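## Task

Bring the printed block into the adjoining room and leave it resting on the coffee table there, without the robot toppling or finishing in a tilted state.

## Robot and tools

ROBOT. TidyBot++: a 0.54 m long, 0.50 m wide, 0.38 m tall base on four powered casters, carrying one seven-joint arm that ends in a right hand with three fingers (index, middle, ring) and a thumb. The shoulder sits 0.12 m ahead of the base centre, 0.68 m up. Segments: upper arm 0.42 m, forearm 0.31 m, hand 0.30 m to the reported hand point. The arm starts folded with the hand pointing down, poking up to 0.17 m past the base front. A downward hand reaches at most about 0.95 m above the floor, and only close in. Cameras: base_camera (644x364) and wrist_camera (504x504). The wrist camera sits on a mast on the palm side, fingers point up in its image, and an open hand hides its left, centre and bottom. Joints 0, -1.2, 3.142, -2.03, 0, 0.075, 2.463 aim it forward, roughly level; joint_6_rad then tilts it.

FRAMES. Base frame: metres, origin on the floor below the base centre, x forward, y left, z up; hand_pose, hand_target and "target" all use it. The odometry frame is where the base frame was at scene start; base_odometry (wheel counting only, so slip looks like travel; heading in rad, left positive, -3.142 to 3.142) is given in it. base_tilt is in degrees, positive when leaning forward or right.

TOOLS.
move: one action, built from any of these. "base": one object holding relative offsets from where the base is when the command starts: translate_m (metres, forward +, -2 to 2), strafe_m (metres, left +, -2 to 2), rotate_rad (radians, counter-clockwise from above +, -6.3 to 6.3). "joints": absolute targets by name. Arm joints in radians: joint_1_rad any angle (whole arm about vertical, positive is clockwise from above); joint_2_rad -2.249 to 2.249 (shoulder, 0 = upper arm vertical, + leans forward); joint_3_rad any angle (upper-arm twist); joint_4_rad -2.579 to 2.579 (elbow, 0 straight, negative bends forward when joint_3 is 3.14); joint_5_rad any angle (forearm twist); joint_6_rad -2.099 to 2.099 (wrist bend, negative bends forward); joint_7_rad any angle (hand roll; at 3.14 with the hand down, palm faces forward, thumb to the right). Any-angle joints go the short way; send under half a turn per step. Hand keys hand_index_/middle_/ring_ mcp, abd, pip, dip and hand_thumb_cmc, _axl, _mcp, _ipl are unitless goals from -1 to 1 between each hinge's stops; toward -1 the fingers curl toward the palm and cmc swings the thumb in front of the palm. Straight values: mcp +0.75, abd 0, pip +0.58, dip +0.70, thumb cmc +0.71, axl +0.68, mcp +0.23, ipl +0.17. hand_current_limit (-1 to 1, scaling 0 to 550 mA; starts +0.4) and hand_speed (-0.96 to 1; starts -0.6) are settings. Omitted keys keep their goals. "target": a single list of seven numbers, [x, y, z, qw, qx, qy, qz], an absolute hand pose in the base frame, metres plus quaternion; alongside it, "joints" may carry only hand keys. "speeds": per-action caps, translate_m/strafe_m 0.05 to 0.5 m/s (state a combined drive's speed under one key), rotate_rad 0.1 to 1.57 rad/s. "min_time_s": 0.1 to 8 s, least duration of arm motions. "cameras": list of base_camera, wrist_camera or all. "blocking": true (default) waits for rest; false returns in about 0.5 s. An action lasts at most 15 s; base moves time out after 14 s. A move without an action just reports state and images.
wait: seconds 0 to 10, optional cameras; returns early once motions rest.
stop: brakes all your running motions; optional cameras.
zoom_image: camera name and region [x0, y0, x1, y1] in pixels of its latest image, at most 504 by 504.
finished_scene: scene number (1 or 2); irreversible.

RESULTS. base_status, joint_status and hand_status report each motion: moving, done, off_target (resting short, maybe still pushing), not_followed (a check withheld the arm; "joint command not followed" or "pose unreachable"), stopped, contact_stop, time_out, torque_fault, limit_stop_at_motor_heat. hand_pose is where the hand point is; hand_target is where commanded joints would put it. To re-aim, add (wanted minus read position) to your last target; to hold a loaded hand, resend hand_target. motor_effort is percent of max torque, peak in brackets. joint_positions lists joints and hand goals on their scales; <motor>_current_ma shows finger currents; hand_state words are moving, goal, blocked or overload. on_its_own lists uncommanded actions. "pictures" names images in order. ARM HIT, MOTOR HOT, OVER-TEMPERATURE FAULT flag trouble. A refused call or an uncommanded stop cancels the rest of that reply's move, wait and finished_scene calls.

CAUTIONS. Do not drive while the arm is caught on something above about 0.6 m; do not swing a stretched arm sideways or reach far over nearby furniture from the folded pose: the robot can tip. Back away to right a lean. The arm neither slows nor avoids obstacles and no check keeps it off the base; driving it into things causes torque faults (10 s arm freeze). Loads make the arm sag; never command a loaded joint to its read angle. Finger motors drawing 495 mA or more for 5 s shut down; a current limit of +1 invites that. Lower objects gently onto the table rather than dropping them, avoid slams and hard pushes, and leave the object settled before finishing the scene.

Each tool is called after "Request:" as name([rows], argument=value, ...), one row to a line, values as JSON.

## Session

Request:
move()

Scene clock: 0.00 s.
Motor temperatures (°C): [34 29 31 34 36 38 45]
base_odometry: x=+0.000 y=+0.000 heading=+0.000
base_tilt: forward=-0.7 right=+0.3
base_status: not commanded
joint_positions: joint_1_rad=+0.041 joint_2_rad=-0.311 joint_3_rad=+3.104 joint_4_rad=-2.530 joint_5_rad=-0.031 joint_6_rad=-0.863 joint_7_rad=+3.144 hand_index_mcp=+0.753 hand_index_abd=+0.000 hand_index_pip=+0.577 hand_index_dip=+0.696 hand_middle_mcp=+0.753 hand_middle_abd=+0.000 hand_middle_pip=+0.577 hand_middle_dip=+0.696 hand_ring_mcp=+0.753 hand_ring_abd=+0.000 hand_ring_pip=+0.577 hand_ring_dip=+0.696 hand_thumb_cmc=+0.715 hand_thumb_axl=+0.677 hand_thumb_mcp=+0.223 hand_thumb_ipl=+0.168 hand_current_limit=+0.400 hand_speed=-0.600
joint_status: not commanded
hand_state: goal,goal,goal,goal,goal,goal,goal,goal,goal,goal,goal,goal,goal,goal,goal,goal
index_mcp_current_ma: 0
index_abd_current_ma: 0
index_pip_current_ma: 0
index_dip_current_ma: 0
middle_mcp_current_ma: 0
middle_abd_current_ma: 0
middle_pip_current_ma: 0
middle_dip_current_ma: 0
ring_mcp_current_ma: 0
ring_abd_current_ma: 0
ring_pip_current_ma: 0
ring_dip_current_ma: 0
thumb_cmc_current_ma: 0
thumb_axl_current_ma: 0
thumb_mcp_current_ma: -3
thumb_ipl_current_ma: 0
hand_goal_index_mcp: 0.754
hand_goal_index_abd: 0.000
hand_goal_index_pip: 0.576
hand_goal_index_dip: 0.696
hand_goal_middle_mcp: 0.754
hand_goal_middle_abd: 0.000
hand_goal_middle_pip: 0.576
hand_goal_middle_dip: 0.696
hand_goal_ring_mcp: 0.754
hand_goal_ring_abd: 0.000
hand_goal_ring_pip: 0.576
hand_goal_ring_dip: 0.696
hand_goal_thumb_cmc: 0.714
hand_goal_thumb_axl: 0.678
hand_goal_thumb_mcp: 0.226
hand_goal_thumb_ipl: 0.168
motor_effort: joint_1_rad=+0 joint_2_rad=-1 joint_3_rad=+0 joint_4_rad=+12 joint_5_rad=+0 joint_6_rad=+2 joint_7_rad=+0
hand_pose: x=+0.3427 y=-0.0180 z=+0.5962 quat_wxyz=(-0.017, -0.715, -0.699, -0.025) (m; base frame)
hand_target: x=+0.3426 y=-0.0180 z=+0.5961 quat_wxyz=(-0.017, -0.715, -0.699, -0.025) (m; base frame)
hand_status: not commanded
pictures: base_camera, wrist_camera

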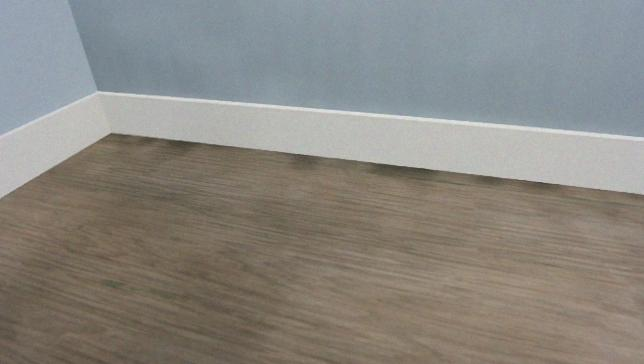

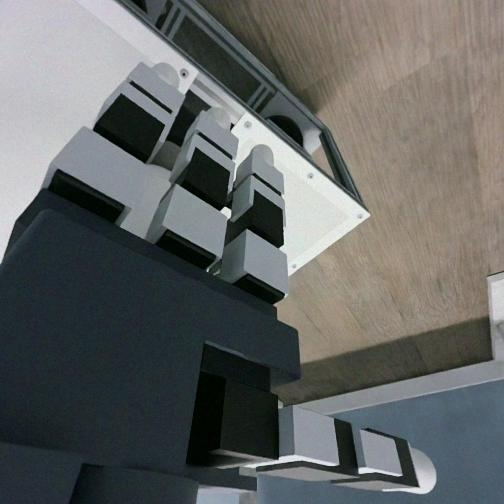

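Request:
move(joints={"joint_1_rad":0,"joint_2_rad":-1.2,"joint_3_rad":3.142,"joint_4_rad":-2.03,"joint_5_rad":0,"joint_6_rad":0.075,"joint_7_rad":2.463}, cameras=["all"])

Request:
move(base={"rotate_rad":1.2}, cameras=["all"])

Request:
move(base={"rotate_rad":1.2}, cameras=["all"])

Request:
move(base={"rotate_rad":1.2}, cameras=["all"])

Request:
move(base={"rotate_rad":1.2}, cameras=["all"])

Scene clock: 8.60 s.
move: done
base_odometry: x=+0.000 y=+0.000 heading=+0.000
base_tilt: forward=-0.7 right=+0.4
base_status: not commanded
joint_positions: joint_1_rad=+0.012 joint_2_rad=-1.180 joint_3_rad=+3.128 joint_4_rad=-2.044 joint_5_rad=-0.031 joint_6_rad=+0.016 joint_7_rad=+2.539 hand_index_mcp=+0.759 hand_index_abd=+0.000 hand_index_pip=+0.577 hand_index_dip=+0.696 hand_middle_mcp=+0.759 hand_middle_abd=+0.000 hand_middle_pip=+0.577 hand_middle_dip=+0.696 hand_ring_mcp=+0.759 hand_ring_abd=+0.000 hand_ring_pip=+0.577 hand_ring_dip=+0.696 hand_thumb_cmc=+0.719 hand_thumb_axl=+0.677 hand_thumb_mcp=+0.227 hand_thumb_ipl=+0.168 hand_current_limit=+0.400 hand_speed=-0.600
joint_status: all done
hand_state: goal,goal,goal,goal,goal,goal,goal,goal,goal,goal,goal,goal,goal,goal,goal,goal
index_mcp_current_ma: 4
index_abd_current_ma: 0
index_pip_current_ma: 0
index_dip_current_ma: 0
middle_mcp_current_ma: 5
middle_abd_current_ma: 0
middle_pip_current_ma: 0
middle_dip_current_ma: 0
ring_mcp_current_ma: 4
ring_abd_current_ma: 0
ring_pip_current_ma: 0
ring_dip_current_ma: 0
thumb_cmc_current_ma: 4
thumb_axl_current_ma: 0
thumb_mcp_current_ma: 1
thumb_ipl_current_ma: 0
hand_goal_index_mcp: 0.754
hand_goal_index_abd: 0.000
hand_goal_index_pip: 0.576
hand_goal_index_dip: 0.696
hand_goal_middle_mcp: 0.754
hand_goal_middle_abd: 0.000
hand_goal_middle_pip: 0.576
hand_goal_middle_dip: 0.696
hand_goal_ring_mcp: 0.754
hand_goal_ring_abd: 0.000
hand_goal_ring_pip: 0.576
hand_goal_ring_dip: 0.696
hand_goal_thumb_cmc: 0.714
hand_goal_thumb_axl: 0.678
hand_goal_thumb_mcp: 0.226
hand_goal_thumb_ipl: 0.168
motor_effort: joint_1_rad=+0(2) joint_2_rad=+16(17) joint_3_rad=+0(2) joint_4_rad=+13(18) joint_5_rad=+0(1) joint_6_rad=+7(10) joint_7_rad=+0(1)
hand_pose: x=+0.1584 y=-0.0602 z=+1.2875 quat_wxyz=(-0.417, -0.365, -0.189, -0.810) (m; base frame)
hand_target: x=+0.1276 y=-0.0699 z=+1.3015 quat_wxyz=(-0.401, -0.333, -0.159, -0.839) (m; base frame)
hand_status: not commanded
pictures: base_camera, wrist_camera
camera_calibration:
wrist_camera: T_world_to_cam=[[-0.029769, -0.99682, 0.073913, -0.117943], [-0.10698, -0.0703436, -0.99177, 1.24142], [0.993815, -0.0374311, -0.104546, 0.0994442], [0, 0, 0, 1]] pos_world=[0.0304671, -0.0265195, 1.25032]

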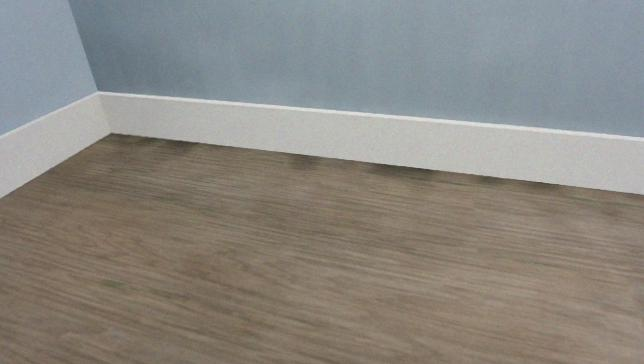

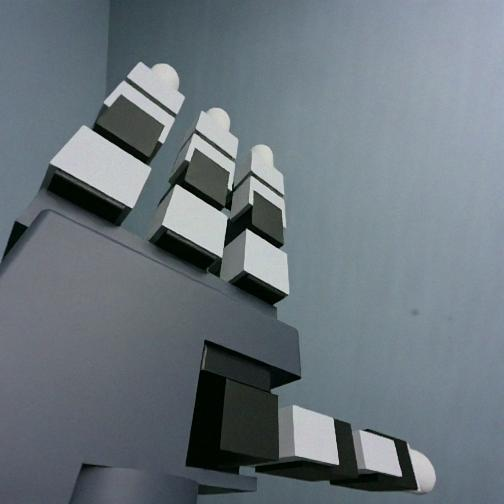

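Scene clock: 10.63 s.
move: done
base_odometry: x=+0.000 y=+0.000 heading=+1.200
base_tilt: forward=-0.7 right=+0.3
base_status: done
joint_positions: joint_1_rad=+0.007 joint_2_rad=-1.180 joint_3_rad=+3.130 joint_4_rad=-2.044 joint_5_rad=-0.031 joint_6_rad=+0.017 joint_7_rad=+2.538 hand_index_mcp=+0.759 hand_index_abd=+0.000 hand_index_pip=+0.577 hand_index_dip=+0.696 hand_middle_mcp=+0.759 hand_middle_abd=+0.000 hand_middle_pip=+0.577 hand_middle_dip=+0.696 hand_ring_mcp=+0.759 hand_ring_abd=+0.000 hand_ring_pip=+0.577 hand_ring_dip=+0.696 hand_thumb_cmc=+0.719 hand_thumb_axl=+0.677 hand_thumb_mcp=+0.227 hand_thumb_ipl=+0.168 hand_current_limit=+0.400 hand_speed=-0.600
joint_status: not commanded
hand_state: goal,goal,goal,goal,goal,goal,goal,goal,goal,goal,goal,goal,goal,goal,goal,goal
index_mcp_current_ma: 4
index_abd_current_ma: 0
index_pip_current_ma: 0
index_dip_current_ma: 0
middle_mcp_current_ma: 5
middle_abd_current_ma: 0
middle_pip_current_ma: 0
middle_dip_current_ma: 0
ring_mcp_current_ma: 4
ring_abd_current_ma: 0
ring_pip_current_ma: 0
ring_dip_current_ma: 0
thumb_cmc_current_ma: 4
thumb_axl_current_ma: 0
thumb_mcp_current_ma: 1
thumb_ipl_current_ma: 0
hand_goal_index_mcp: 0.754
hand_goal_index_abd: 0.000
hand_goal_index_pip: 0.576
hand_goal_index_dip: 0.696
hand_goal_middle_mcp: 0.754
hand_goal_middle_abd: 0.000
hand_goal_middle_pip: 0.576
hand_goal_middle_dip: 0.696
hand_goal_ring_mcp: 0.754
hand_goal_ring_abd: 0.000
hand_goal_ring_pip: 0.576
hand_goal_ring_dip: 0.696
hand_goal_thumb_cmc: 0.714
hand_goal_thumb_axl: 0.678
hand_goal_thumb_mcp: 0.226
hand_goal_thumb_ipl: 0.168
motor_effort: joint_1_rad=+0(1) joint_2_rad=+15(16) joint_3_rad=+0(1) joint_4_rad=+13(14) joint_5_rad=+0(1) joint_6_rad=+7(8) joint_7_rad=-1(1)
hand_pose: x=+0.1586 y=-0.0608 z=+1.2875 quat_wxyz=(-0.414, -0.365, -0.189, -0.812) (m; base frame)
hand_target: x=+0.1276 y=-0.0699 z=+1.3015 quat_wxyz=(-0.401, -0.333, -0.159, -0.839) (m; base frame)
hand_status: not commanded
pictures: base_camera, wrist_camera
camera_calibration:
wrist_camera: T_world_to_cam=[[-0.0244369, -0.997127, 0.0716927, -0.116517], [-0.105933, -0.0687275, -0.991995, 1.24164], [0.994073, -0.0318359, -0.10395, 0.0986914], [0, 0, 0, 1]] pos_world=[0.0305781, -0.0277053, 1.25032]

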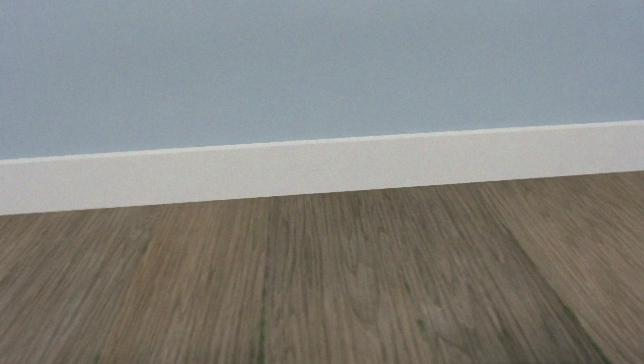

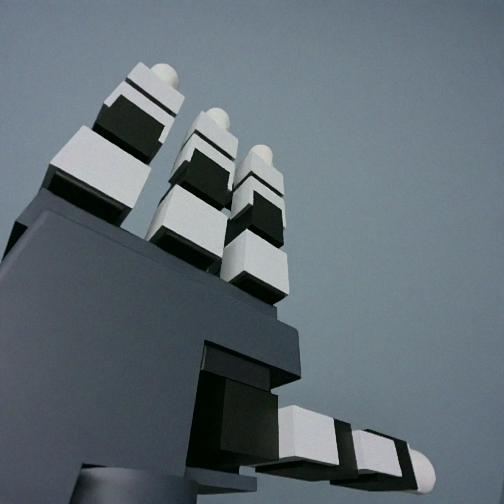

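Scene clock: 12.67 s.
move: done
base_odometry: x=+0.000 y=+0.000 heading=+2.399
base_tilt: forward=-0.7 right=+0.4
base_status: done
joint_positions: joint_1_rad=+0.005 joint_2_rad=-1.180 joint_3_rad=+3.130 joint_4_rad=-2.044 joint_5_rad=-0.031 joint_6_rad=+0.017 joint_7_rad=+2.538 hand_index_mcp=+0.759 hand_index_abd=+0.000 hand_index_pip=+0.577 hand_index_dip=+0.696 hand_middle_mcp=+0.759 hand_middle_abd=+0.000 hand_middle_pip=+0.577 hand_middle_dip=+0.696 hand_ring_mcp=+0.759 hand_ring_abd=+0.000 hand_ring_pip=+0.577 hand_ring_dip=+0.696 hand_thumb_cmc=+0.719 hand_thumb_axl=+0.677 hand_thumb_mcp=+0.227 hand_thumb_ipl=+0.168 hand_current_limit=+0.400 hand_speed=-0.600
joint_status: not commanded
hand_state: goal,goal,goal,goal,goal,goal,goal,goal,goal,goal,goal,goal,goal,goal,goal,goal
index_mcp_current_ma: 4
index_abd_current_ma: 0
index_pip_current_ma: 0
index_dip_current_ma: 0
middle_mcp_current_ma: 5
middle_abd_current_ma: 0
middle_pip_current_ma: 0
middle_dip_current_ma: 0
ring_mcp_current_ma: 4
ring_abd_current_ma: 0
ring_pip_current_ma: 0
ring_dip_current_ma: 0
thumb_cmc_current_ma: 4
thumb_axl_current_ma: 0
thumb_mcp_current_ma: 1
thumb_ipl_current_ma: 0
hand_goal_index_mcp: 0.754
hand_goal_index_abd: 0.000
hand_goal_index_pip: 0.576
hand_goal_index_dip: 0.696
hand_goal_middle_mcp: 0.754
hand_goal_middle_abd: 0.000
hand_goal_middle_pip: 0.576
hand_goal_middle_dip: 0.696
hand_goal_ring_mcp: 0.754
hand_goal_ring_abd: 0.000
hand_goal_ring_pip: 0.576
hand_goal_ring_dip: 0.696
hand_goal_thumb_cmc: 0.714
hand_goal_thumb_axl: 0.678
hand_goal_thumb_mcp: 0.226
hand_goal_thumb_ipl: 0.168
motor_effort: joint_1_rad=+1(1) joint_2_rad=+15(16) joint_3_rad=+1(1) joint_4_rad=+13(14) joint_5_rad=+0(1) joint_6_rad=+7(8) joint_7_rad=+0(1)
hand_pose: x=+0.1586 y=-0.0610 z=+1.2875 quat_wxyz=(-0.413, -0.365, -0.190, -0.812) (m; base frame)
hand_target: x=+0.1276 y=-0.0699 z=+1.3015 quat_wxyz=(-0.401, -0.333, -0.159, -0.839) (m; base frame)
hand_status: not commanded
pictures: base_camera, wrist_camera
camera_calibration:
wrist_camera: T_world_to_cam=[[-0.0226903, -0.997198, 0.0712895, -0.116463], [-0.10561, -0.068518, -0.992044, 1.24167], [0.994149, -0.0300387, -0.103759, 0.098485], [0, 0, 0, 1]] pos_world=[0.0305816, -0.0281015, 1.25032]

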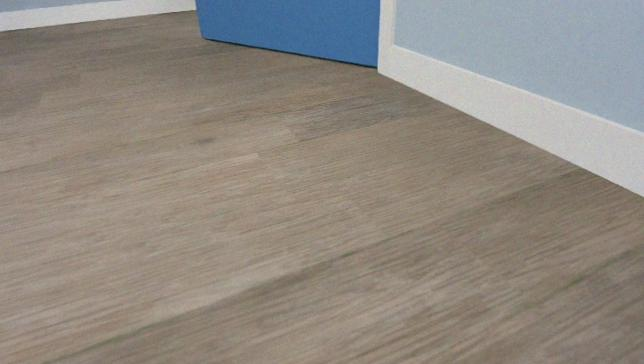

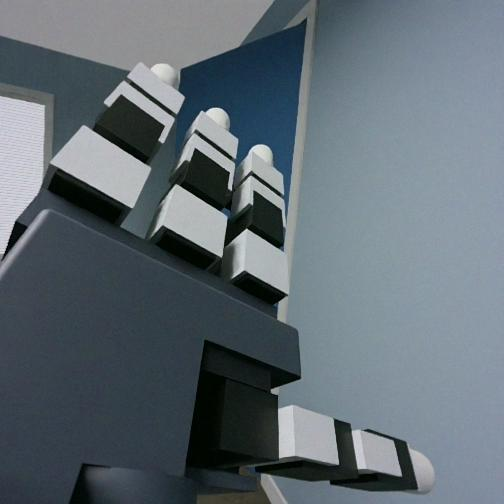

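Scene clock: 14.70 s.
move: done
base_odometry: x=+0.000 y=+0.000 heading=-2.685
base_tilt: forward=-0.7 right=+0.3
base_status: done
joint_positions: joint_1_rad=+0.004 joint_2_rad=-1.180 joint_3_rad=+3.130 joint_4_rad=-2.044 joint_5_rad=-0.031 joint_6_rad=+0.017 joint_7_rad=+2.538 hand_index_mcp=+0.759 hand_index_abd=+0.000 hand_index_pip=+0.577 hand_index_dip=+0.696 hand_middle_mcp=+0.759 hand_middle_abd=+0.000 hand_middle_pip=+0.577 hand_middle_dip=+0.696 hand_ring_mcp=+0.759 hand_ring_abd=+0.000 hand_ring_pip=+0.577 hand_ring_dip=+0.696 hand_thumb_cmc=+0.719 hand_thumb_axl=+0.677 hand_thumb_mcp=+0.227 hand_thumb_ipl=+0.168 hand_current_limit=+0.400 hand_speed=-0.600
joint_status: not commanded
hand_state: goal,goal,goal,goal,goal,goal,goal,goal,goal,goal,goal,goal,goal,goal,goal,goal
index_mcp_current_ma: 4
index_abd_current_ma: 0
index_pip_current_ma: 0
index_dip_current_ma: 0
middle_mcp_current_ma: 5
middle_abd_current_ma: 0
middle_pip_current_ma: 0
middle_dip_current_ma: 0
ring_mcp_current_ma: 4
ring_abd_current_ma: 0
ring_pip_current_ma: 0
ring_dip_current_ma: 0
thumb_cmc_current_ma: 4
thumb_axl_current_ma: 0
thumb_mcp_current_ma: 1
thumb_ipl_current_ma: 0
hand_goal_index_mcp: 0.754
hand_goal_index_abd: 0.000
hand_goal_index_pip: 0.576
hand_goal_index_dip: 0.696
hand_goal_middle_mcp: 0.754
hand_goal_middle_abd: 0.000
hand_goal_middle_pip: 0.576
hand_goal_middle_dip: 0.696
hand_goal_ring_mcp: 0.754
hand_goal_ring_abd: 0.000
hand_goal_ring_pip: 0.576
hand_goal_ring_dip: 0.696
hand_goal_thumb_cmc: 0.714
hand_goal_thumb_axl: 0.678
hand_goal_thumb_mcp: 0.226
hand_goal_thumb_ipl: 0.168
motor_effort: joint_1_rad=+0(1) joint_2_rad=+15(16) joint_3_rad=+1(1) joint_4_rad=+13(14) joint_5_rad=+0(1) joint_6_rad=+8(8) joint_7_rad=+0(1)
hand_pose: x=+0.1586 y=-0.0611 z=+1.2875 quat_wxyz=(-0.413, -0.365, -0.190, -0.813) (m; base frame)
hand_target: x=+0.1276 y=-0.0699 z=+1.3015 quat_wxyz=(-0.401, -0.333, -0.159, -0.839) (m; base frame)
hand_status: not commanded
pictures: base_camera, wrist_camera
camera_calibration:
wrist_camera: T_world_to_cam=[[-0.0217266, -0.997241, 0.0709819, -0.116406], [-0.105429, -0.0683174, -0.992077, 1.2417], [0.994189, -0.029038, -0.103654, 0.0983696], [0, 0, 0, 1]] pos_world=[0.0305835, -0.0283992, 1.25032]

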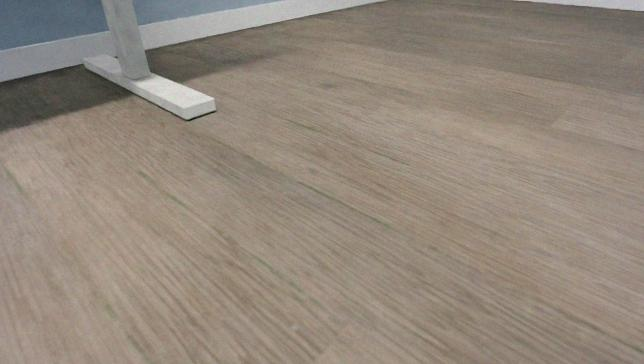

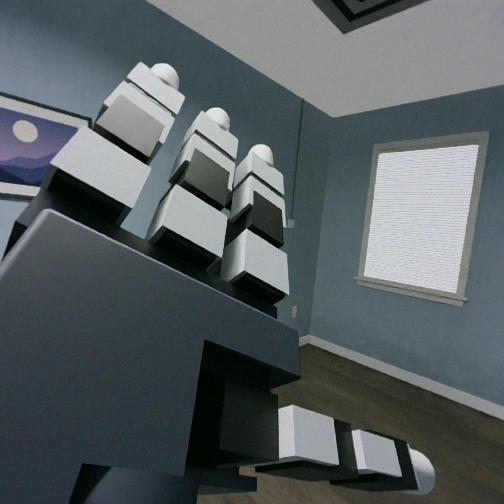

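Scene clock: 16.73 s.
move: done
base_odometry: x=+0.000 y=+0.000 heading=-1.485
base_tilt: forward=-0.8 right=+0.3
base_status: done
joint_positions: joint_1_rad=+0.003 joint_2_rad=-1.180 joint_3_rad=+3.130 joint_4_rad=-2.044 joint_5_rad=-0.031 joint_6_rad=+0.017 joint_7_rad=+2.538 hand_index_mcp=+0.759 hand_index_abd=+0.000 hand_index_pip=+0.577 hand_index_dip=+0.696 hand_middle_mcp=+0.759 hand_middle_abd=+0.000 hand_middle_pip=+0.577 hand_middle_dip=+0.696 hand_ring_mcp=+0.759 hand_ring_abd=+0.000 hand_ring_pip=+0.577 hand_ring_dip=+0.696 hand_thumb_cmc=+0.719 hand_thumb_axl=+0.677 hand_thumb_mcp=+0.227 hand_thumb_ipl=+0.168 hand_current_limit=+0.400 hand_speed=-0.600
joint_status: not commanded
hand_state: goal,goal,goal,goal,goal,goal,goal,goal,goal,goal,goal,goal,goal,goal,goal,goal
index_mcp_current_ma: 4
index_abd_current_ma: 0
index_pip_current_ma: 0
index_dip_current_ma: 0
middle_mcp_current_ma: 5
middle_abd_current_ma: 0
middle_pip_current_ma: 0
middle_dip_current_ma: 0
ring_mcp_current_ma: 4
ring_abd_current_ma: 0
ring_pip_current_ma: 0
ring_dip_current_ma: 0
thumb_cmc_current_ma: 4
thumb_axl_current_ma: 0
thumb_mcp_current_ma: 1
thumb_ipl_current_ma: 0
hand_goal_index_mcp: 0.754
hand_goal_index_abd: 0.000
hand_goal_index_pip: 0.576
hand_goal_index_dip: 0.696
hand_goal_middle_mcp: 0.754
hand_goal_middle_abd: 0.000
hand_goal_middle_pip: 0.576
hand_goal_middle_dip: 0.696
hand_goal_ring_mcp: 0.754
hand_goal_ring_abd: 0.000
hand_goal_ring_pip: 0.576
hand_goal_ring_dip: 0.696
hand_goal_thumb_cmc: 0.714
hand_goal_thumb_axl: 0.678
hand_goal_thumb_mcp: 0.226
hand_goal_thumb_ipl: 0.168
motor_effort: joint_1_rad=+0(1) joint_2_rad=+15(16) joint_3_rad=+0(1) joint_4_rad=+13(14) joint_5_rad=+0(1) joint_6_rad=+7(8) joint_7_rad=+0(1)
hand_pose: x=+0.1587 y=-0.0612 z=+1.2875 quat_wxyz=(-0.413, -0.365, -0.190, -0.813) (m; base frame)
hand_target: x=+0.1276 y=-0.0699 z=+1.3015 quat_wxyz=(-0.401, -0.333, -0.159, -0.839) (m; base frame)
hand_status: not commanded
pictures: base_camera, wrist_camera
camera_calibration:
wrist_camera: T_world_to_cam=[[-0.0211608, -0.997272, 0.0707175, -0.116192], [-0.105286, -0.0681171, -0.992106, 1.24173], [0.994217, -0.0284394, -0.103558, 0.0982617], [0, 0, 0, 1]] pos_world=[0.0305848, -0.0284976, 1.25032]

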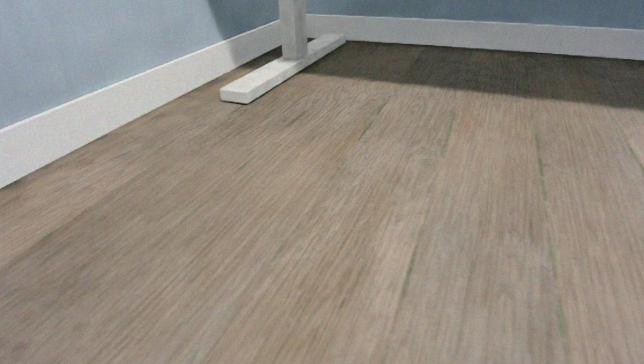

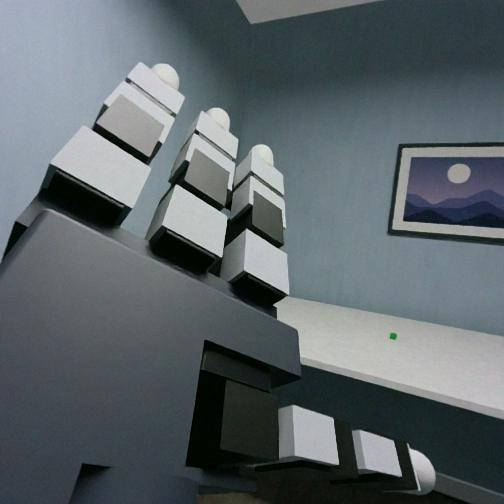

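Request:
zoom_image(camera="wrist_camera", region=[280, 280, 504, 420])

Request:
move(base={"rotate_rad":-0.35}, joints={"joint_1_rad":0,"joint_2_rad":-1.2,"joint_3_rad":3.142,"joint_4_rad":-2.03,"joint_5_rad":0,"joint_6_rad":-0.3,"joint_7_rad":2.4}, cameras=["all"])

Scaled by 2.250 from the camera's 504x504 image, which has a finer 720x720 frame.

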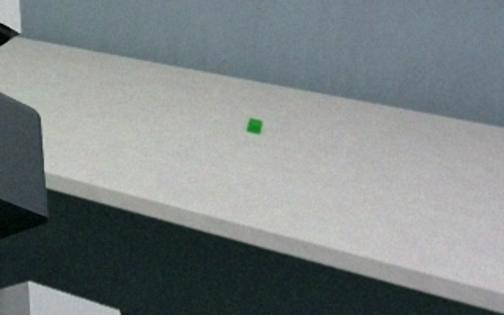

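Scene clock: 20.27 s.
move: done
base_odometry: x=+0.000 y=+0.000 heading=-1.834
base_tilt: forward=-0.7 right=+0.3
base_status: done
joint_positions: joint_1_rad=+0.003 joint_2_rad=-1.180 joint_3_rad=+3.132 joint_4_rad=-2.038 joint_5_rad=-0.031 joint_6_rad=-0.279 joint_7_rad=+2.473 hand_index_mcp=+0.761 hand_index_abd=+0.000 hand_index_pip=+0.577 hand_index_dip=+0.696 hand_middle_mcp=+0.762 hand_middle_abd=+0.000 hand_middle_pip=+0.577 hand_middle_dip=+0.696 hand_ring_mcp=+0.761 hand_ring_abd=+0.000 hand_ring_pip=+0.577 hand_ring_dip=+0.696 hand_thumb_cmc=+0.719 hand_thumb_axl=+0.677 hand_thumb_mcp=+0.227 hand_thumb_ipl=+0.168 hand_current_limit=+0.400 hand_speed=-0.600
joint_status: all done
hand_state: goal,goal,goal,goal,goal,goal,goal,goal,goal,goal,goal,goal,goal,goal,goal,goal
index_mcp_current_ma: 7
index_abd_current_ma: 0
index_pip_current_ma: 0
index_dip_current_ma: 0
middle_mcp_current_ma: 8
middle_abd_current_ma: 0
middle_pip_current_ma: 0
middle_dip_current_ma: 0
ring_mcp_current_ma: 7
ring_abd_current_ma: 0
ring_pip_current_ma: 0
ring_dip_current_ma: 0
thumb_cmc_current_ma: 4
thumb_axl_current_ma: 0
thumb_mcp_current_ma: 1
thumb_ipl_current_ma: 0
hand_goal_index_mcp: 0.754
hand_goal_index_abd: 0.000
hand_goal_index_pip: 0.576
hand_goal_index_dip: 0.696
hand_goal_middle_mcp: 0.754
hand_goal_middle_abd: 0.000
hand_goal_middle_pip: 0.576
hand_goal_middle_dip: 0.696
hand_goal_ring_mcp: 0.754
hand_goal_ring_abd: 0.000
hand_goal_ring_pip: 0.576
hand_goal_ring_dip: 0.696
hand_goal_thumb_cmc: 0.714
hand_goal_thumb_axl: 0.678
hand_goal_thumb_mcp: 0.226
hand_goal_thumb_ipl: 0.168
motor_effort: joint_1_rad=+0(1) joint_2_rad=+15(17) joint_3_rad=+1(2) joint_4_rad=+13(16) joint_5_rad=-1(1) joint_6_rad=+9(10) joint_7_rad=-1(1)
hand_pose: x=+0.2204 y=-0.0630 z=+1.2211 quat_wxyz=(-0.356, -0.485, -0.234, -0.764) (m; base frame)
hand_target: x=+0.2113 y=-0.0730 z=+1.2178 quat_wxyz=(-0.340, -0.490, -0.216, -0.773) (m; base frame)
hand_status: not commanded
pictures: base_camera, wrist_camera
camera_calibration:
wrist_camera: T_world_to_cam=[[0.0313533, -0.999305, 0.0201463, -0.0619385], [-0.382978, -0.0306289, -0.923249, 1.16165], [0.923225, 0.0212314, -0.383673, 0.390804], [0, 0, 0, 1]] pos_world=[0.0860307, -0.0346125, 1.22369]

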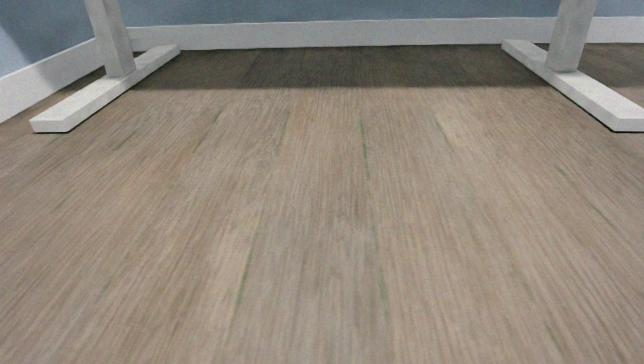

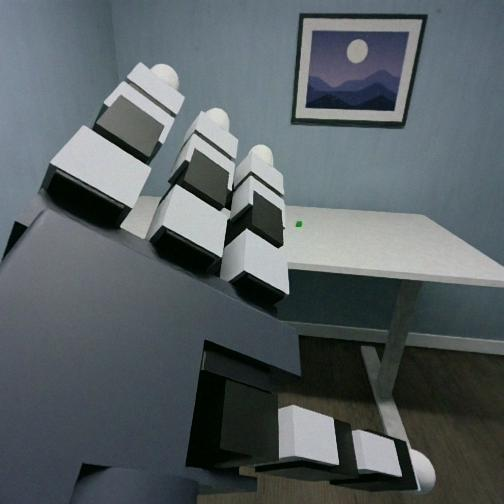

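Request:
zoom_image(camera="wrist_camera", region=[260, 190, 400, 280])

Scaled by 3.600 from the camera's 504x504 image, which has a finer 720x720 frame.

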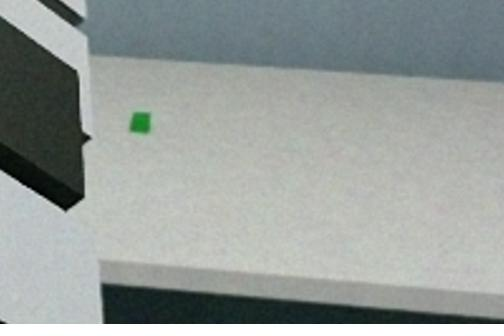

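Request:
move(base={"translate_m":0.35}, joints={"joint_6_rad":-0.6}, cameras=["all"])

Request:
zoom_image(camera="wrist_camera", region=[260, 130, 440, 260])

Scene clock: 53.50 s.
move: done
base_odometry: x=-0.091 y=-0.338 heading=-1.834
base_tilt: forward=-0.7 right=+0.4
base_status: done
joint_positions: joint_1_rad=+0.003 joint_2_rad=-1.185 joint_3_rad=+3.132 joint_4_rad=-2.033 joint_5_rad=-0.031 joint_6_rad=-0.564 joint_7_rad=+2.473 hand_index_mcp=+0.761 hand_index_abd=+0.001 hand_index_pip=+0.577 hand_index_dip=+0.696 hand_middle_mcp=+0.762 hand_middle_abd=+0.001 hand_middle_pip=+0.577 hand_middle_dip=+0.696 hand_ring_mcp=+0.762 hand_ring_abd=+0.001 hand_ring_pip=+0.577 hand_ring_dip=+0.696 hand_thumb_cmc=+0.719 hand_thumb_axl=+0.677 hand_thumb_mcp=+0.227 hand_thumb_ipl=+0.168 hand_current_limit=+0.400 hand_speed=-0.600
joint_status: all done
hand_state: goal,goal,goal,goal,goal,goal,goal,goal,goal,goal,goal,goal,goal,goal,goal,goal
index_mcp_current_ma: 7
index_abd_current_ma: 0
index_pip_current_ma: 0
index_dip_current_ma: 0
middle_mcp_current_ma: 9
middle_abd_current_ma: 0
middle_pip_current_ma: 0
middle_dip_current_ma: 0
ring_mcp_current_ma: 8
ring_abd_current_ma: 0
ring_pip_current_ma: 0
ring_dip_current_ma: 0
thumb_cmc_current_ma: 4
thumb_axl_current_ma: 0
thumb_mcp_current_ma: 1
thumb_ipl_current_ma: 0
hand_goal_index_mcp: 0.754
hand_goal_index_abd: 0.000
hand_goal_index_pip: 0.576
hand_goal_index_dip: 0.696
hand_goal_middle_mcp: 0.754
hand_goal_middle_abd: 0.000
hand_goal_middle_pip: 0.576
hand_goal_middle_dip: 0.696
hand_goal_ring_mcp: 0.754
hand_goal_ring_abd: 0.000
hand_goal_ring_pip: 0.576
hand_goal_ring_dip: 0.696
hand_goal_thumb_cmc: 0.714
hand_goal_thumb_axl: 0.678
hand_goal_thumb_mcp: 0.226
hand_goal_thumb_ipl: 0.168
motor_effort: joint_1_rad=+1(1) joint_2_rad=+15(17) joint_3_rad=+1(1) joint_4_rad=+14(15) joint_5_rad=-1(1) joint_6_rad=+9(11) joint_7_rad=-1(1)
hand_pose: x=+0.2559 y=-0.0611 z=+1.1464 quat_wxyz=(-0.321, -0.583, -0.284, -0.690) (m; base frame)
hand_target: x=+0.2506 y=-0.0730 z=+1.1356 quat_wxyz=(-0.304, -0.600, -0.264, -0.691) (m; base frame)
hand_status: not commanded
pictures: base_camera, wrist_camera
camera_calibration:
wrist_camera: T_world_to_cam=[[0.0403915, -0.999053, 0.0161526, -0.057382], [-0.619694, -0.0377287, -0.783936, 1.00683], [0.783803, 0.0216547, -0.620632, 0.636714], [0, 0, 0, 1]] pos_world=[0.127186, -0.0331292, 1.18538]

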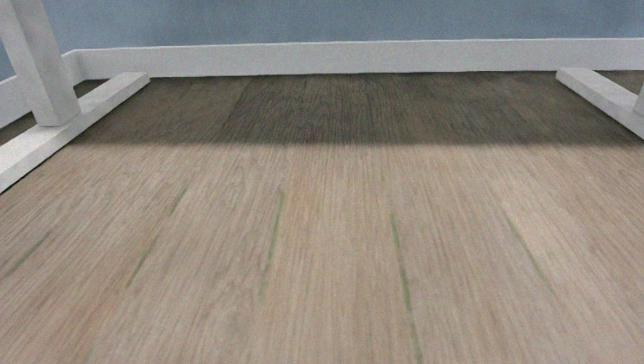

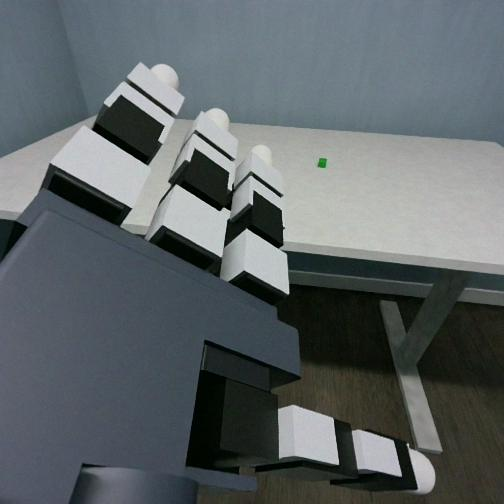

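Scaled by 2.800 from the camera's 504x504 image, which has a finer 720x720 frame.

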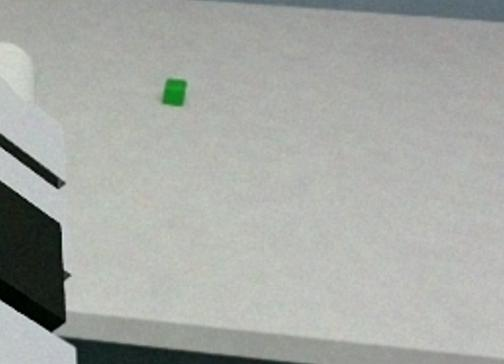

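Request:
move(joints={"hand_index_mcp":0.134,"hand_middle_mcp":0.134,"hand_index_pip":0.215,"hand_middle_pip":0.215,"hand_index_dip":0.338,"hand_middle_dip":0.338,"hand_index_abd":-0.12,"hand_middle_abd":0.12,"hand_thumb_cmc":-0.671,"hand_ring_mcp":0.75}, target=[0.6, -0.24, 1.05, 0.4305, -0.561, 0.561, -0.4305], min_time_s=3, cameras=["all"])

Scene clock: 77.37 s.
move: off_target
base_odometry: x=-0.091 y=-0.338 heading=-1.834
base_tilt: forward=-0.7 right=+0.4
base_status: not commanded
joint_positions: joint_1_rad=+0.539 joint_2_rad=+0.077 joint_3_rad=+3.540 joint_4_rad=-1.147 joint_5_rad=-1.035 joint_6_rad=-1.063 joint_7_rad=+1.084 hand_index_mcp=+0.131 hand_index_abd=-0.098 hand_index_pip=+0.217 hand_index_dip=+0.341 hand_middle_mcp=+0.133 hand_middle_abd=+0.101 hand_middle_pip=+0.219 hand_middle_dip=+0.341 hand_ring_mcp=+0.743 hand_ring_abd=+0.002 hand_ring_pip=+0.576 hand_ring_dip=+0.696 hand_thumb_cmc=-0.664 hand_thumb_axl=+0.677 hand_thumb_mcp=+0.227 hand_thumb_ipl=+0.168 hand_current_limit=+0.400 hand_speed=-0.600
joint_status: hand_index_abd off_target (ended at -0.098, target -0.120); the others done
hand_state: goal,blocked,goal,goal,goal,goal,goal,goal,goal,goal,goal,goal,goal,goal,goal,goal
index_mcp_current_ma: -2
index_abd_current_ma: 28
index_pip_current_ma: 0
index_dip_current_ma: 2
middle_mcp_current_ma: -1
middle_abd_current_ma: -22
middle_pip_current_ma: 2
middle_dip_current_ma: 2
ring_mcp_current_ma: -8
ring_abd_current_ma: 1
ring_pip_current_ma: 0
ring_dip_current_ma: 0
thumb_cmc_current_ma: 5
thumb_axl_current_ma: 0
thumb_mcp_current_ma: 1
thumb_ipl_current_ma: 0
hand_goal_index_mcp: 0.134
hand_goal_index_abd: -0.120
hand_goal_index_pip: 0.216
hand_goal_index_dip: 0.338
hand_goal_middle_mcp: 0.134
hand_goal_middle_abd: 0.120
hand_goal_middle_pip: 0.216
hand_goal_middle_dip: 0.338
hand_goal_ring_mcp: 0.750
hand_goal_ring_abd: 0.000
hand_goal_ring_pip: 0.576
hand_goal_ring_dip: 0.696
hand_goal_thumb_cmc: -0.670
hand_goal_thumb_axl: 0.678
hand_goal_thumb_mcp: 0.226
hand_goal_thumb_ipl: 0.168
motor_effort: joint_1_rad=+0(1) joint_2_rad=-17(19) joint_3_rad=+0(1) joint_4_rad=+15(16) joint_5_rad=-6(7) joint_6_rad=+6(10) joint_7_rad=+0(1)
hand_pose: x=+0.5951 y=-0.2561 z=+1.0438 quat_wxyz=(+0.389, -0.582, +0.545, -0.461) (m; base frame)
hand_target: x=+0.6000 y=-0.2400 z=+1.0500 quat_wxyz=(+0.430, -0.561, +0.561, -0.430) (m; base frame)
hand_status: done (0.018 m and 6.7 deg from the pose sent, 0.400 m and 141.9 deg at the start)
pictures: base_camera, wrist_camera
camera_calibration:
wrist_camera: T_world_to_cam=[[-0.138235, 0.695685, -0.704921, 1.02877], [-0.557472, 0.533639, 0.635967, -0.243659], [0.818606, 0.480886, 0.314058, -0.567387], [0, 0, 0, 1]] pos_world=[0.470844, -0.312823, 1.05835]

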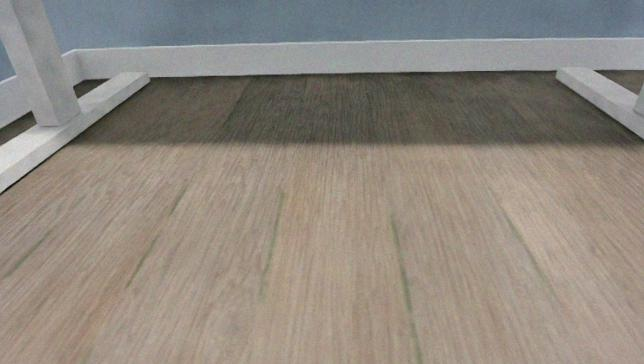

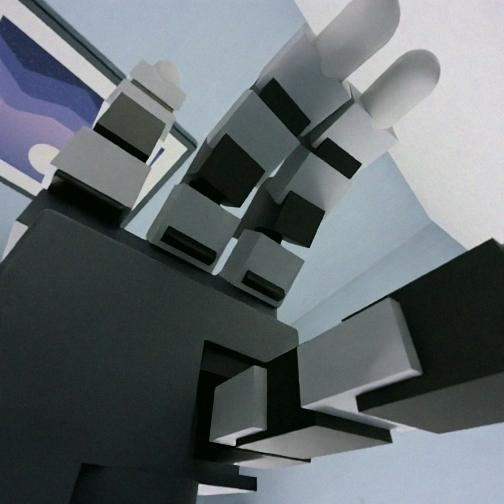

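Request:
move(base={"translate_m":0.27}, speeds={"translate_m":0.2}, cameras=["all"])

Request:
move(target=[0.75, -0.22, 1.0, 0.4305, -0.561, 0.561, -0.4305], min_time_s=2, cameras=["all"])

Scene clock: 85.60 s.
move: done
base_odometry: x=-0.161 y=-0.599 heading=-1.834
base_tilt: forward=-0.7 right=+0.4
base_status: done
joint_positions: joint_1_rad=+0.544 joint_2_rad=+0.080 joint_3_rad=+3.544 joint_4_rad=-1.146 joint_5_rad=-1.038 joint_6_rad=-1.065 joint_7_rad=+1.082 hand_index_mcp=+0.130 hand_index_abd=-0.098 hand_index_pip=+0.217 hand_index_dip=+0.341 hand_middle_mcp=+0.132 hand_middle_abd=+0.101 hand_middle_pip=+0.219 hand_middle_dip=+0.341 hand_ring_mcp=+0.743 hand_ring_abd=+0.002 hand_ring_pip=+0.576 hand_ring_dip=+0.696 hand_thumb_cmc=-0.665 hand_thumb_axl=+0.677 hand_thumb_mcp=+0.227 hand_thumb_ipl=+0.168 hand_current_limit=+0.400 hand_speed=-0.600
joint_status: not commanded
hand_state: goal,blocked,goal,goal,goal,goal,goal,goal,goal,goal,goal,goal,goal,goal,goal,goal
index_mcp_current_ma: -3
index_abd_current_ma: 28
index_pip_current_ma: 0
index_dip_current_ma: 2
middle_mcp_current_ma: -1
middle_abd_current_ma: -22
middle_pip_current_ma: 2
middle_dip_current_ma: 2
ring_mcp_current_ma: -8
ring_abd_current_ma: 1
ring_pip_current_ma: 0
ring_dip_current_ma: 0
thumb_cmc_current_ma: 4
thumb_axl_current_ma: 0
thumb_mcp_current_ma: 0
thumb_ipl_current_ma: 0
hand_goal_index_mcp: 0.134
hand_goal_index_abd: -0.120
hand_goal_index_pip: 0.216
hand_goal_index_dip: 0.338
hand_goal_middle_mcp: 0.134
hand_goal_middle_abd: 0.120
hand_goal_middle_pip: 0.216
hand_goal_middle_dip: 0.338
hand_goal_ring_mcp: 0.750
hand_goal_ring_abd: 0.000
hand_goal_ring_pip: 0.576
hand_goal_ring_dip: 0.696
hand_goal_thumb_cmc: -0.670
hand_goal_thumb_axl: 0.678
hand_goal_thumb_mcp: 0.226
hand_goal_thumb_ipl: 0.168
motor_effort: joint_1_rad=+1(1) joint_2_rad=-17(20) joint_3_rad=+0(1) joint_4_rad=+15(15) joint_5_rad=-7(7) joint_6_rad=+5(6) joint_7_rad=+0(1)
hand_pose: x=+0.5940 y=-0.2597 z=+1.0433 quat_wxyz=(+0.388, -0.580, +0.548, -0.461) (m; base frame)
hand_target: x=+0.6000 y=-0.2400 z=+1.0500 quat_wxyz=(+0.430, -0.561, +0.561, -0.430) (m; base frame)
hand_status: not commanded
pictures: base_camera, wrist_camera
camera_calibration:
wrist_camera: T_world_to_cam=[[-0.133793, 0.699232, -0.702263, 1.02627], [-0.553668, 0.534983, 0.638157, -0.246171], [0.821919, 0.474202, 0.315566, -0.569955], [0, 0, 0, 1]] pos_world=[0.469467, -0.315627, 1.05766]

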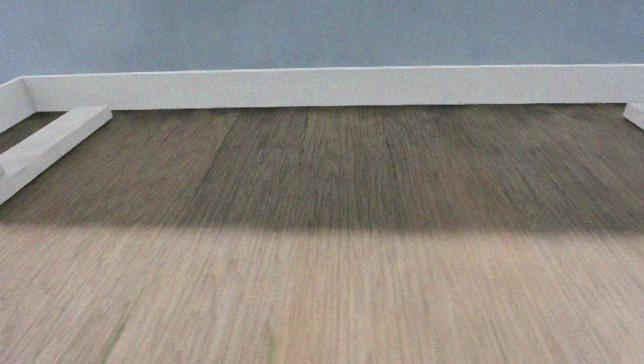

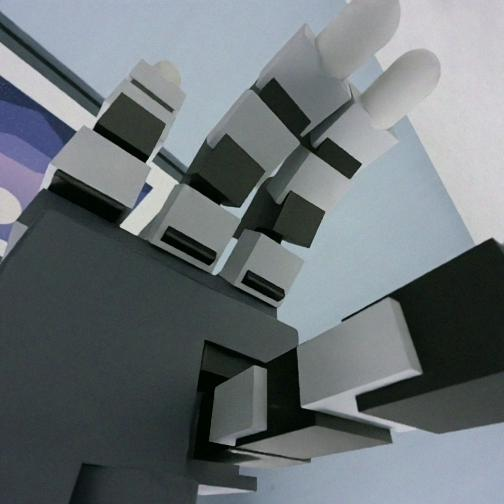

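Scene clock: 87.93 s.
move: done
base_odometry: x=-0.161 y=-0.599 heading=-1.834
base_tilt: forward=-0.7 right=+0.4
base_status: not commanded
joint_positions: joint_1_rad=+0.461 joint_2_rad=+0.283 joint_3_rad=+3.382 joint_4_rad=-1.030 joint_5_rad=-1.038 joint_6_rad=-0.883 joint_7_rad=+1.002 hand_index_mcp=+0.130 hand_index_abd=-0.098 hand_index_pip=+0.217 hand_index_dip=+0.341 hand_middle_mcp=+0.132 hand_middle_abd=+0.101 hand_middle_pip=+0.219 hand_middle_dip=+0.341 hand_ring_mcp=+0.743 hand_ring_abd=+0.002 hand_ring_pip=+0.576 hand_ring_dip=+0.696 hand_thumb_cmc=-0.666 hand_thumb_axl=+0.677 hand_thumb_mcp=+0.227 hand_thumb_ipl=+0.168 hand_current_limit=+0.400 hand_speed=-0.600
joint_status: not commanded
hand_state: goal,blocked,goal,goal,goal,goal,goal,goal,goal,goal,goal,goal,goal,goal,goal,goal
index_mcp_current_ma: -3
index_abd_current_ma: 28
index_pip_current_ma: 0
index_dip_current_ma: 2
middle_mcp_current_ma: -1
middle_abd_current_ma: -22
middle_pip_current_ma: 2
middle_dip_current_ma: 2
ring_mcp_current_ma: -8
ring_abd_current_ma: 1
ring_pip_current_ma: 0
ring_dip_current_ma: 0
thumb_cmc_current_ma: 3
thumb_axl_current_ma: 0
thumb_mcp_current_ma: 0
thumb_ipl_current_ma: 0
hand_goal_index_mcp: 0.134
hand_goal_index_abd: -0.120
hand_goal_index_pip: 0.216
hand_goal_index_dip: 0.338
hand_goal_middle_mcp: 0.134
hand_goal_middle_abd: 0.120
hand_goal_middle_pip: 0.216
hand_goal_middle_dip: 0.338
hand_goal_ring_mcp: 0.750
hand_goal_ring_abd: 0.000
hand_goal_ring_pip: 0.576
hand_goal_ring_dip: 0.696
hand_goal_thumb_cmc: -0.670
hand_goal_thumb_axl: 0.678
hand_goal_thumb_mcp: 0.226
hand_goal_thumb_ipl: 0.168
motor_effort: joint_1_rad=+0(1) joint_2_rad=-24(25) joint_3_rad=+0(1) joint_4_rad=+16(16) joint_5_rad=-6(7) joint_6_rad=+5(6) joint_7_rad=+0(1)
hand_pose: x=+0.7323 y=-0.2106 z=+1.0075 quat_wxyz=(+0.433, -0.582, +0.537, -0.429) (m; base frame)
hand_target: x=+0.7500 y=-0.2200 z=+1.0000 quat_wxyz=(+0.430, -0.561, +0.561, -0.430) (m; base frame)
hand_status: done (0.021 m and 3.7 deg from the pose sent, 0.167 m and 6.5 deg at the start)
pictures: base_camera, wrist_camera
camera_calibration:
wrist_camera: T_world_to_cam=[[-0.180795, 0.737512, -0.650683, 0.97582], [-0.605805, 0.437678, 0.664408, -0.181735], [0.774799, 0.514309, 0.367659, -0.705021], [0, 0, 0, 1]] pos_world=[0.612577, -0.277539, 1.0149]

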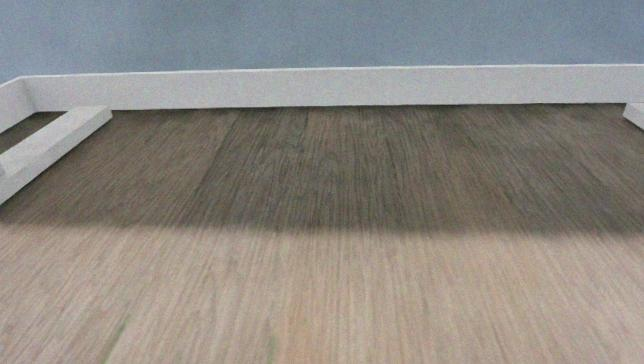

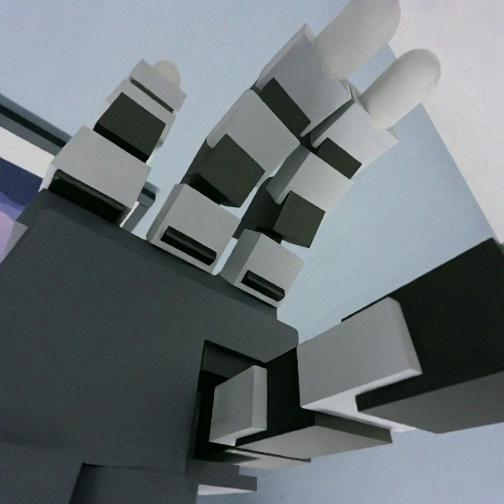

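Request:
move(target=[0.86, -0.235, 0.94, 0.4305, -0.561, 0.561, -0.4305], min_time_s=2, cameras=["wrist_camera"])

Scene clock: 94.77 s.
move: done
base_odometry: x=-0.161 y=-0.599 heading=-1.834
base_tilt: forward=-0.7 right=+0.4
base_status: not commanded
joint_positions: joint_1_rad=+0.460 joint_2_rad=+0.539 joint_3_rad=+3.282 joint_4_rad=-0.805 joint_5_rad=-0.993 joint_6_rad=-0.773 joint_7_rad=+0.950 hand_index_mcp=+0.130 hand_index_abd=-0.098 hand_index_pip=+0.217 hand_index_dip=+0.341 hand_middle_mcp=+0.132 hand_middle_abd=+0.101 hand_middle_pip=+0.219 hand_middle_dip=+0.341 hand_ring_mcp=+0.742 hand_ring_abd=+0.002 hand_ring_pip=+0.576 hand_ring_dip=+0.696 hand_thumb_cmc=-0.666 hand_thumb_axl=+0.677 hand_thumb_mcp=+0.227 hand_thumb_ipl=+0.168 hand_current_limit=+0.400 hand_speed=-0.600
joint_status: not commanded
hand_state: goal,blocked,goal,goal,goal,goal,goal,goal,goal,goal,goal,goal,goal,goal,goal,goal
index_mcp_current_ma: -3
index_abd_current_ma: 28
index_pip_current_ma: 0
index_dip_current_ma: 2
middle_mcp_current_ma: -1
middle_abd_current_ma: -22
middle_pip_current_ma: 2
middle_dip_current_ma: 2
ring_mcp_current_ma: -8
ring_abd_current_ma: 1
ring_pip_current_ma: 0
ring_dip_current_ma: 0
thumb_cmc_current_ma: 3
thumb_axl_current_ma: 0
thumb_mcp_current_ma: 0
thumb_ipl_current_ma: 0
hand_goal_index_mcp: 0.134
hand_goal_index_abd: -0.120
hand_goal_index_pip: 0.216
hand_goal_index_dip: 0.338
hand_goal_middle_mcp: 0.134
hand_goal_middle_abd: 0.120
hand_goal_middle_pip: 0.216
hand_goal_middle_dip: 0.338
hand_goal_ring_mcp: 0.750
hand_goal_ring_abd: 0.000
hand_goal_ring_pip: 0.576
hand_goal_ring_dip: 0.696
hand_goal_thumb_cmc: -0.670
hand_goal_thumb_axl: 0.678
hand_goal_thumb_mcp: 0.226
hand_goal_thumb_ipl: 0.168
motor_effort: joint_1_rad=+0(1) joint_2_rad=-31(33) joint_3_rad=-1(1) joint_4_rad=+16(17) joint_5_rad=-5(6) joint_6_rad=+6(6) joint_7_rad=+0(1)
hand_pose: x=+0.8425 y=-0.2262 z=+0.9559 quat_wxyz=(+0.438, -0.578, +0.539, -0.428) (m; base frame)
hand_target: x=+0.8600 y=-0.2350 z=+0.9400 quat_wxyz=(+0.430, -0.561, +0.561, -0.430) (m; base frame)
hand_status: done (0.025 m and 3.3 deg from the pose sent, 0.146 m and 3.7 deg at the start)
pictures: wrist_camera
camera_calibration:
wrist_camera: T_world_to_cam=[[-0.175196, 0.745329, -0.643265, 0.96361], [-0.609461, 0.431031, 0.66541, -0.0732358], [0.773216, 0.508622, 0.378734, -0.774022], [0, 0, 0, 1]] pos_world=[0.722673, -0.292955, 0.961737]

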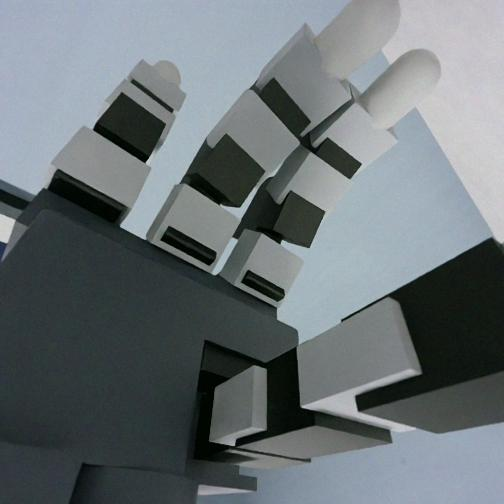

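Request:
move(joints={"joint_1_rad":0,"joint_2_rad":0,"joint_3_rad":3.142,"joint_4_rad":-1.3,"joint_5_rad":0,"joint_6_rad":-0.6,"joint_7_rad":2.4}, min_time_s=2, cameras=["wrist_camera"])

Scene clock: 107.50 s.
move: done
base_odometry: x=-0.161 y=-0.599 heading=-1.834
base_tilt: forward=-0.7 right=+0.3
base_status: not commanded
joint_positions: joint_1_rad=+0.007 joint_2_rad=+0.022 joint_3_rad=+3.150 joint_4_rad=-1.277 joint_5_rad=-0.059 joint_6_rad=-0.661 joint_7_rad=+2.322 hand_index_mcp=+0.137 hand_index_abd=-0.098 hand_index_pip=+0.217 hand_index_dip=+0.341 hand_middle_mcp=+0.139 hand_middle_abd=+0.101 hand_middle_pip=+0.219 hand_middle_dip=+0.341 hand_ring_mcp=+0.753 hand_ring_abd=+0.002 hand_ring_pip=+0.576 hand_ring_dip=+0.696 hand_thumb_cmc=-0.665 hand_thumb_axl=+0.677 hand_thumb_mcp=+0.226 hand_thumb_ipl=+0.168 hand_current_limit=+0.400 hand_speed=-0.600
joint_status: all done
hand_state: goal,blocked,goal,goal,goal,goal,goal,goal,goal,goal,goal,goal,goal,goal,goal,goal
index_mcp_current_ma: 2
index_abd_current_ma: 28
index_pip_current_ma: 0
index_dip_current_ma: 2
middle_mcp_current_ma: 4
middle_abd_current_ma: -22
middle_pip_current_ma: 2
middle_dip_current_ma: 2
ring_mcp_current_ma: 2
ring_abd_current_ma: 1
ring_pip_current_ma: 0
ring_dip_current_ma: 0
thumb_cmc_current_ma: 4
thumb_axl_current_ma: 0
thumb_mcp_current_ma: 0
thumb_ipl_current_ma: 0
hand_goal_index_mcp: 0.134
hand_goal_index_abd: -0.120
hand_goal_index_pip: 0.216
hand_goal_index_dip: 0.338
hand_goal_middle_mcp: 0.134
hand_goal_middle_abd: 0.120
hand_goal_middle_pip: 0.216
hand_goal_middle_dip: 0.338
hand_goal_ring_mcp: 0.750
hand_goal_ring_abd: 0.000
hand_goal_ring_pip: 0.576
hand_goal_ring_dip: 0.696
hand_goal_thumb_cmc: -0.670
hand_goal_thumb_axl: 0.678
hand_goal_thumb_mcp: 0.226
hand_goal_thumb_ipl: 0.168
motor_effort: joint_1_rad=+0(2) joint_2_rad=-17(33) joint_3_rad=+0(3) joint_4_rad=+17(18) joint_5_rad=+0(5) joint_6_rad=+9(10) joint_7_rad=+0(1)
hand_pose: x=+0.7259 y=-0.0764 z=+1.1066 quat_wxyz=(-0.182, -0.778, -0.290, -0.527) (m; base frame)
hand_target: x=+0.7225 y=-0.0730 z=+1.1340 quat_wxyz=(-0.234, -0.745, -0.328, -0.532) (m; base frame)
hand_status: not commanded
pictures: wrist_camera
camera_calibration:
wrist_camera: T_world_to_cam=[[-0.024397, -0.983407, -0.179766, 0.174014], [-0.936524, 0.0853937, -0.340045, 1.01439], [0.349753, 0.160059, -0.923068, 0.904283], [0, 0, 0, 1]] pos_world=[0.637974, -0.0602351, 1.21093]

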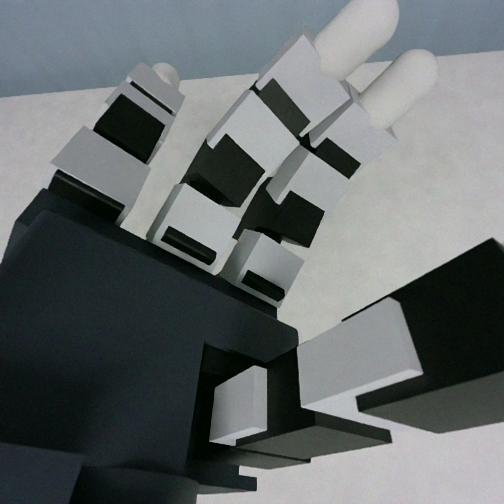

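Request:
move(joints={"hand_index_mcp":0.75,"hand_middle_mcp":0.75,"hand_index_pip":0.58,"hand_middle_pip":0.58,"hand_index_dip":0.7,"hand_middle_dip":0.7,"hand_thumb_cmc":0.71}, cameras=["wrist_camera"])

Scene clock: 112.00 s.
move: done
base_odometry: x=-0.161 y=-0.599 heading=-1.834
base_tilt: forward=-0.7 right=+0.4
base_status: not commanded
joint_positions: joint_1_rad=+0.007 joint_2_rad=+0.022 joint_3_rad=+3.150 joint_4_rad=-1.277 joint_5_rad=-0.057 joint_6_rad=-0.660 joint_7_rad=+2.325 hand_index_mcp=+0.752 hand_index_abd=-0.094 hand_index_pip=+0.579 hand_index_dip=+0.697 hand_middle_mcp=+0.754 hand_middle_abd=+0.098 hand_middle_pip=+0.580 hand_middle_dip=+0.698 hand_ring_mcp=+0.753 hand_ring_abd=+0.002 hand_ring_pip=+0.576 hand_ring_dip=+0.696 hand_thumb_cmc=+0.713 hand_thumb_axl=+0.677 hand_thumb_mcp=+0.226 hand_thumb_ipl=+0.168 hand_current_limit=+0.400 hand_speed=-0.600
joint_status: all done
hand_state: goal,blocked,goal,goal,goal,blocked,goal,goal,goal,goal,goal,goal,goal,goal,goal,goal
index_mcp_current_ma: 2
index_abd_current_ma: 36
index_pip_current_ma: -1
index_dip_current_ma: -2
middle_mcp_current_ma: 3
middle_abd_current_ma: -28
middle_pip_current_ma: 0
middle_dip_current_ma: -1
ring_mcp_current_ma: 2
ring_abd_current_ma: 1
ring_pip_current_ma: 0
ring_dip_current_ma: 0
thumb_cmc_current_ma: 2
thumb_axl_current_ma: 0
thumb_mcp_current_ma: 0
thumb_ipl_current_ma: 0
hand_goal_index_mcp: 0.750
hand_goal_index_abd: -0.120
hand_goal_index_pip: 0.580
hand_goal_index_dip: 0.700
hand_goal_middle_mcp: 0.750
hand_goal_middle_abd: 0.120
hand_goal_middle_pip: 0.580
hand_goal_middle_dip: 0.700
hand_goal_ring_mcp: 0.750
hand_goal_ring_abd: 0.000
hand_goal_ring_pip: 0.576
hand_goal_ring_dip: 0.696
hand_goal_thumb_cmc: 0.710
hand_goal_thumb_axl: 0.678
hand_goal_thumb_mcp: 0.226
hand_goal_thumb_ipl: 0.168
motor_effort: joint_1_rad=+0(1) joint_2_rad=-17(17) joint_3_rad=+0(1) joint_4_rad=+17(17) joint_5_rad=-1(1) joint_6_rad=+9(9) joint_7_rad=+0(1)
hand_pose: x=+0.7260 y=-0.0767 z=+1.1072 quat_wxyz=(-0.184, -0.777, -0.291, -0.526) (m; base frame)
hand_target: x=+0.7225 y=-0.0730 z=+1.1340 quat_wxyz=(-0.234, -0.745, -0.328, -0.532) (m; base frame)
hand_status: not commanded
pictures: wrist_camera
camera_calibration:
wrist_camera: T_world_to_cam=[[-0.0238579, -0.984214, -0.175366, 0.168548], [-0.936282, 0.0834876, -0.341183, 1.01563], [0.350438, 0.156052, -0.923494, 0.904462], [0, 0, 0, 1]] pos_world=[0.637976, -0.0600487, 1.21134]

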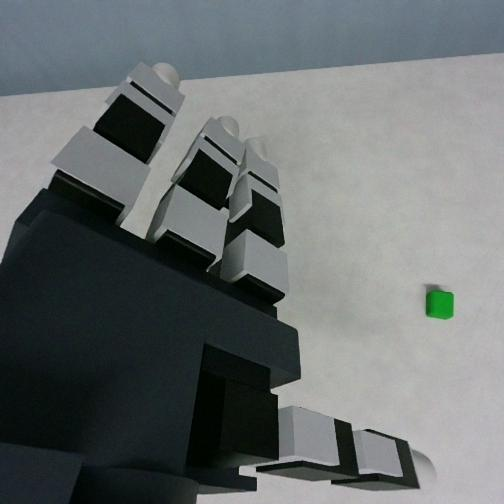

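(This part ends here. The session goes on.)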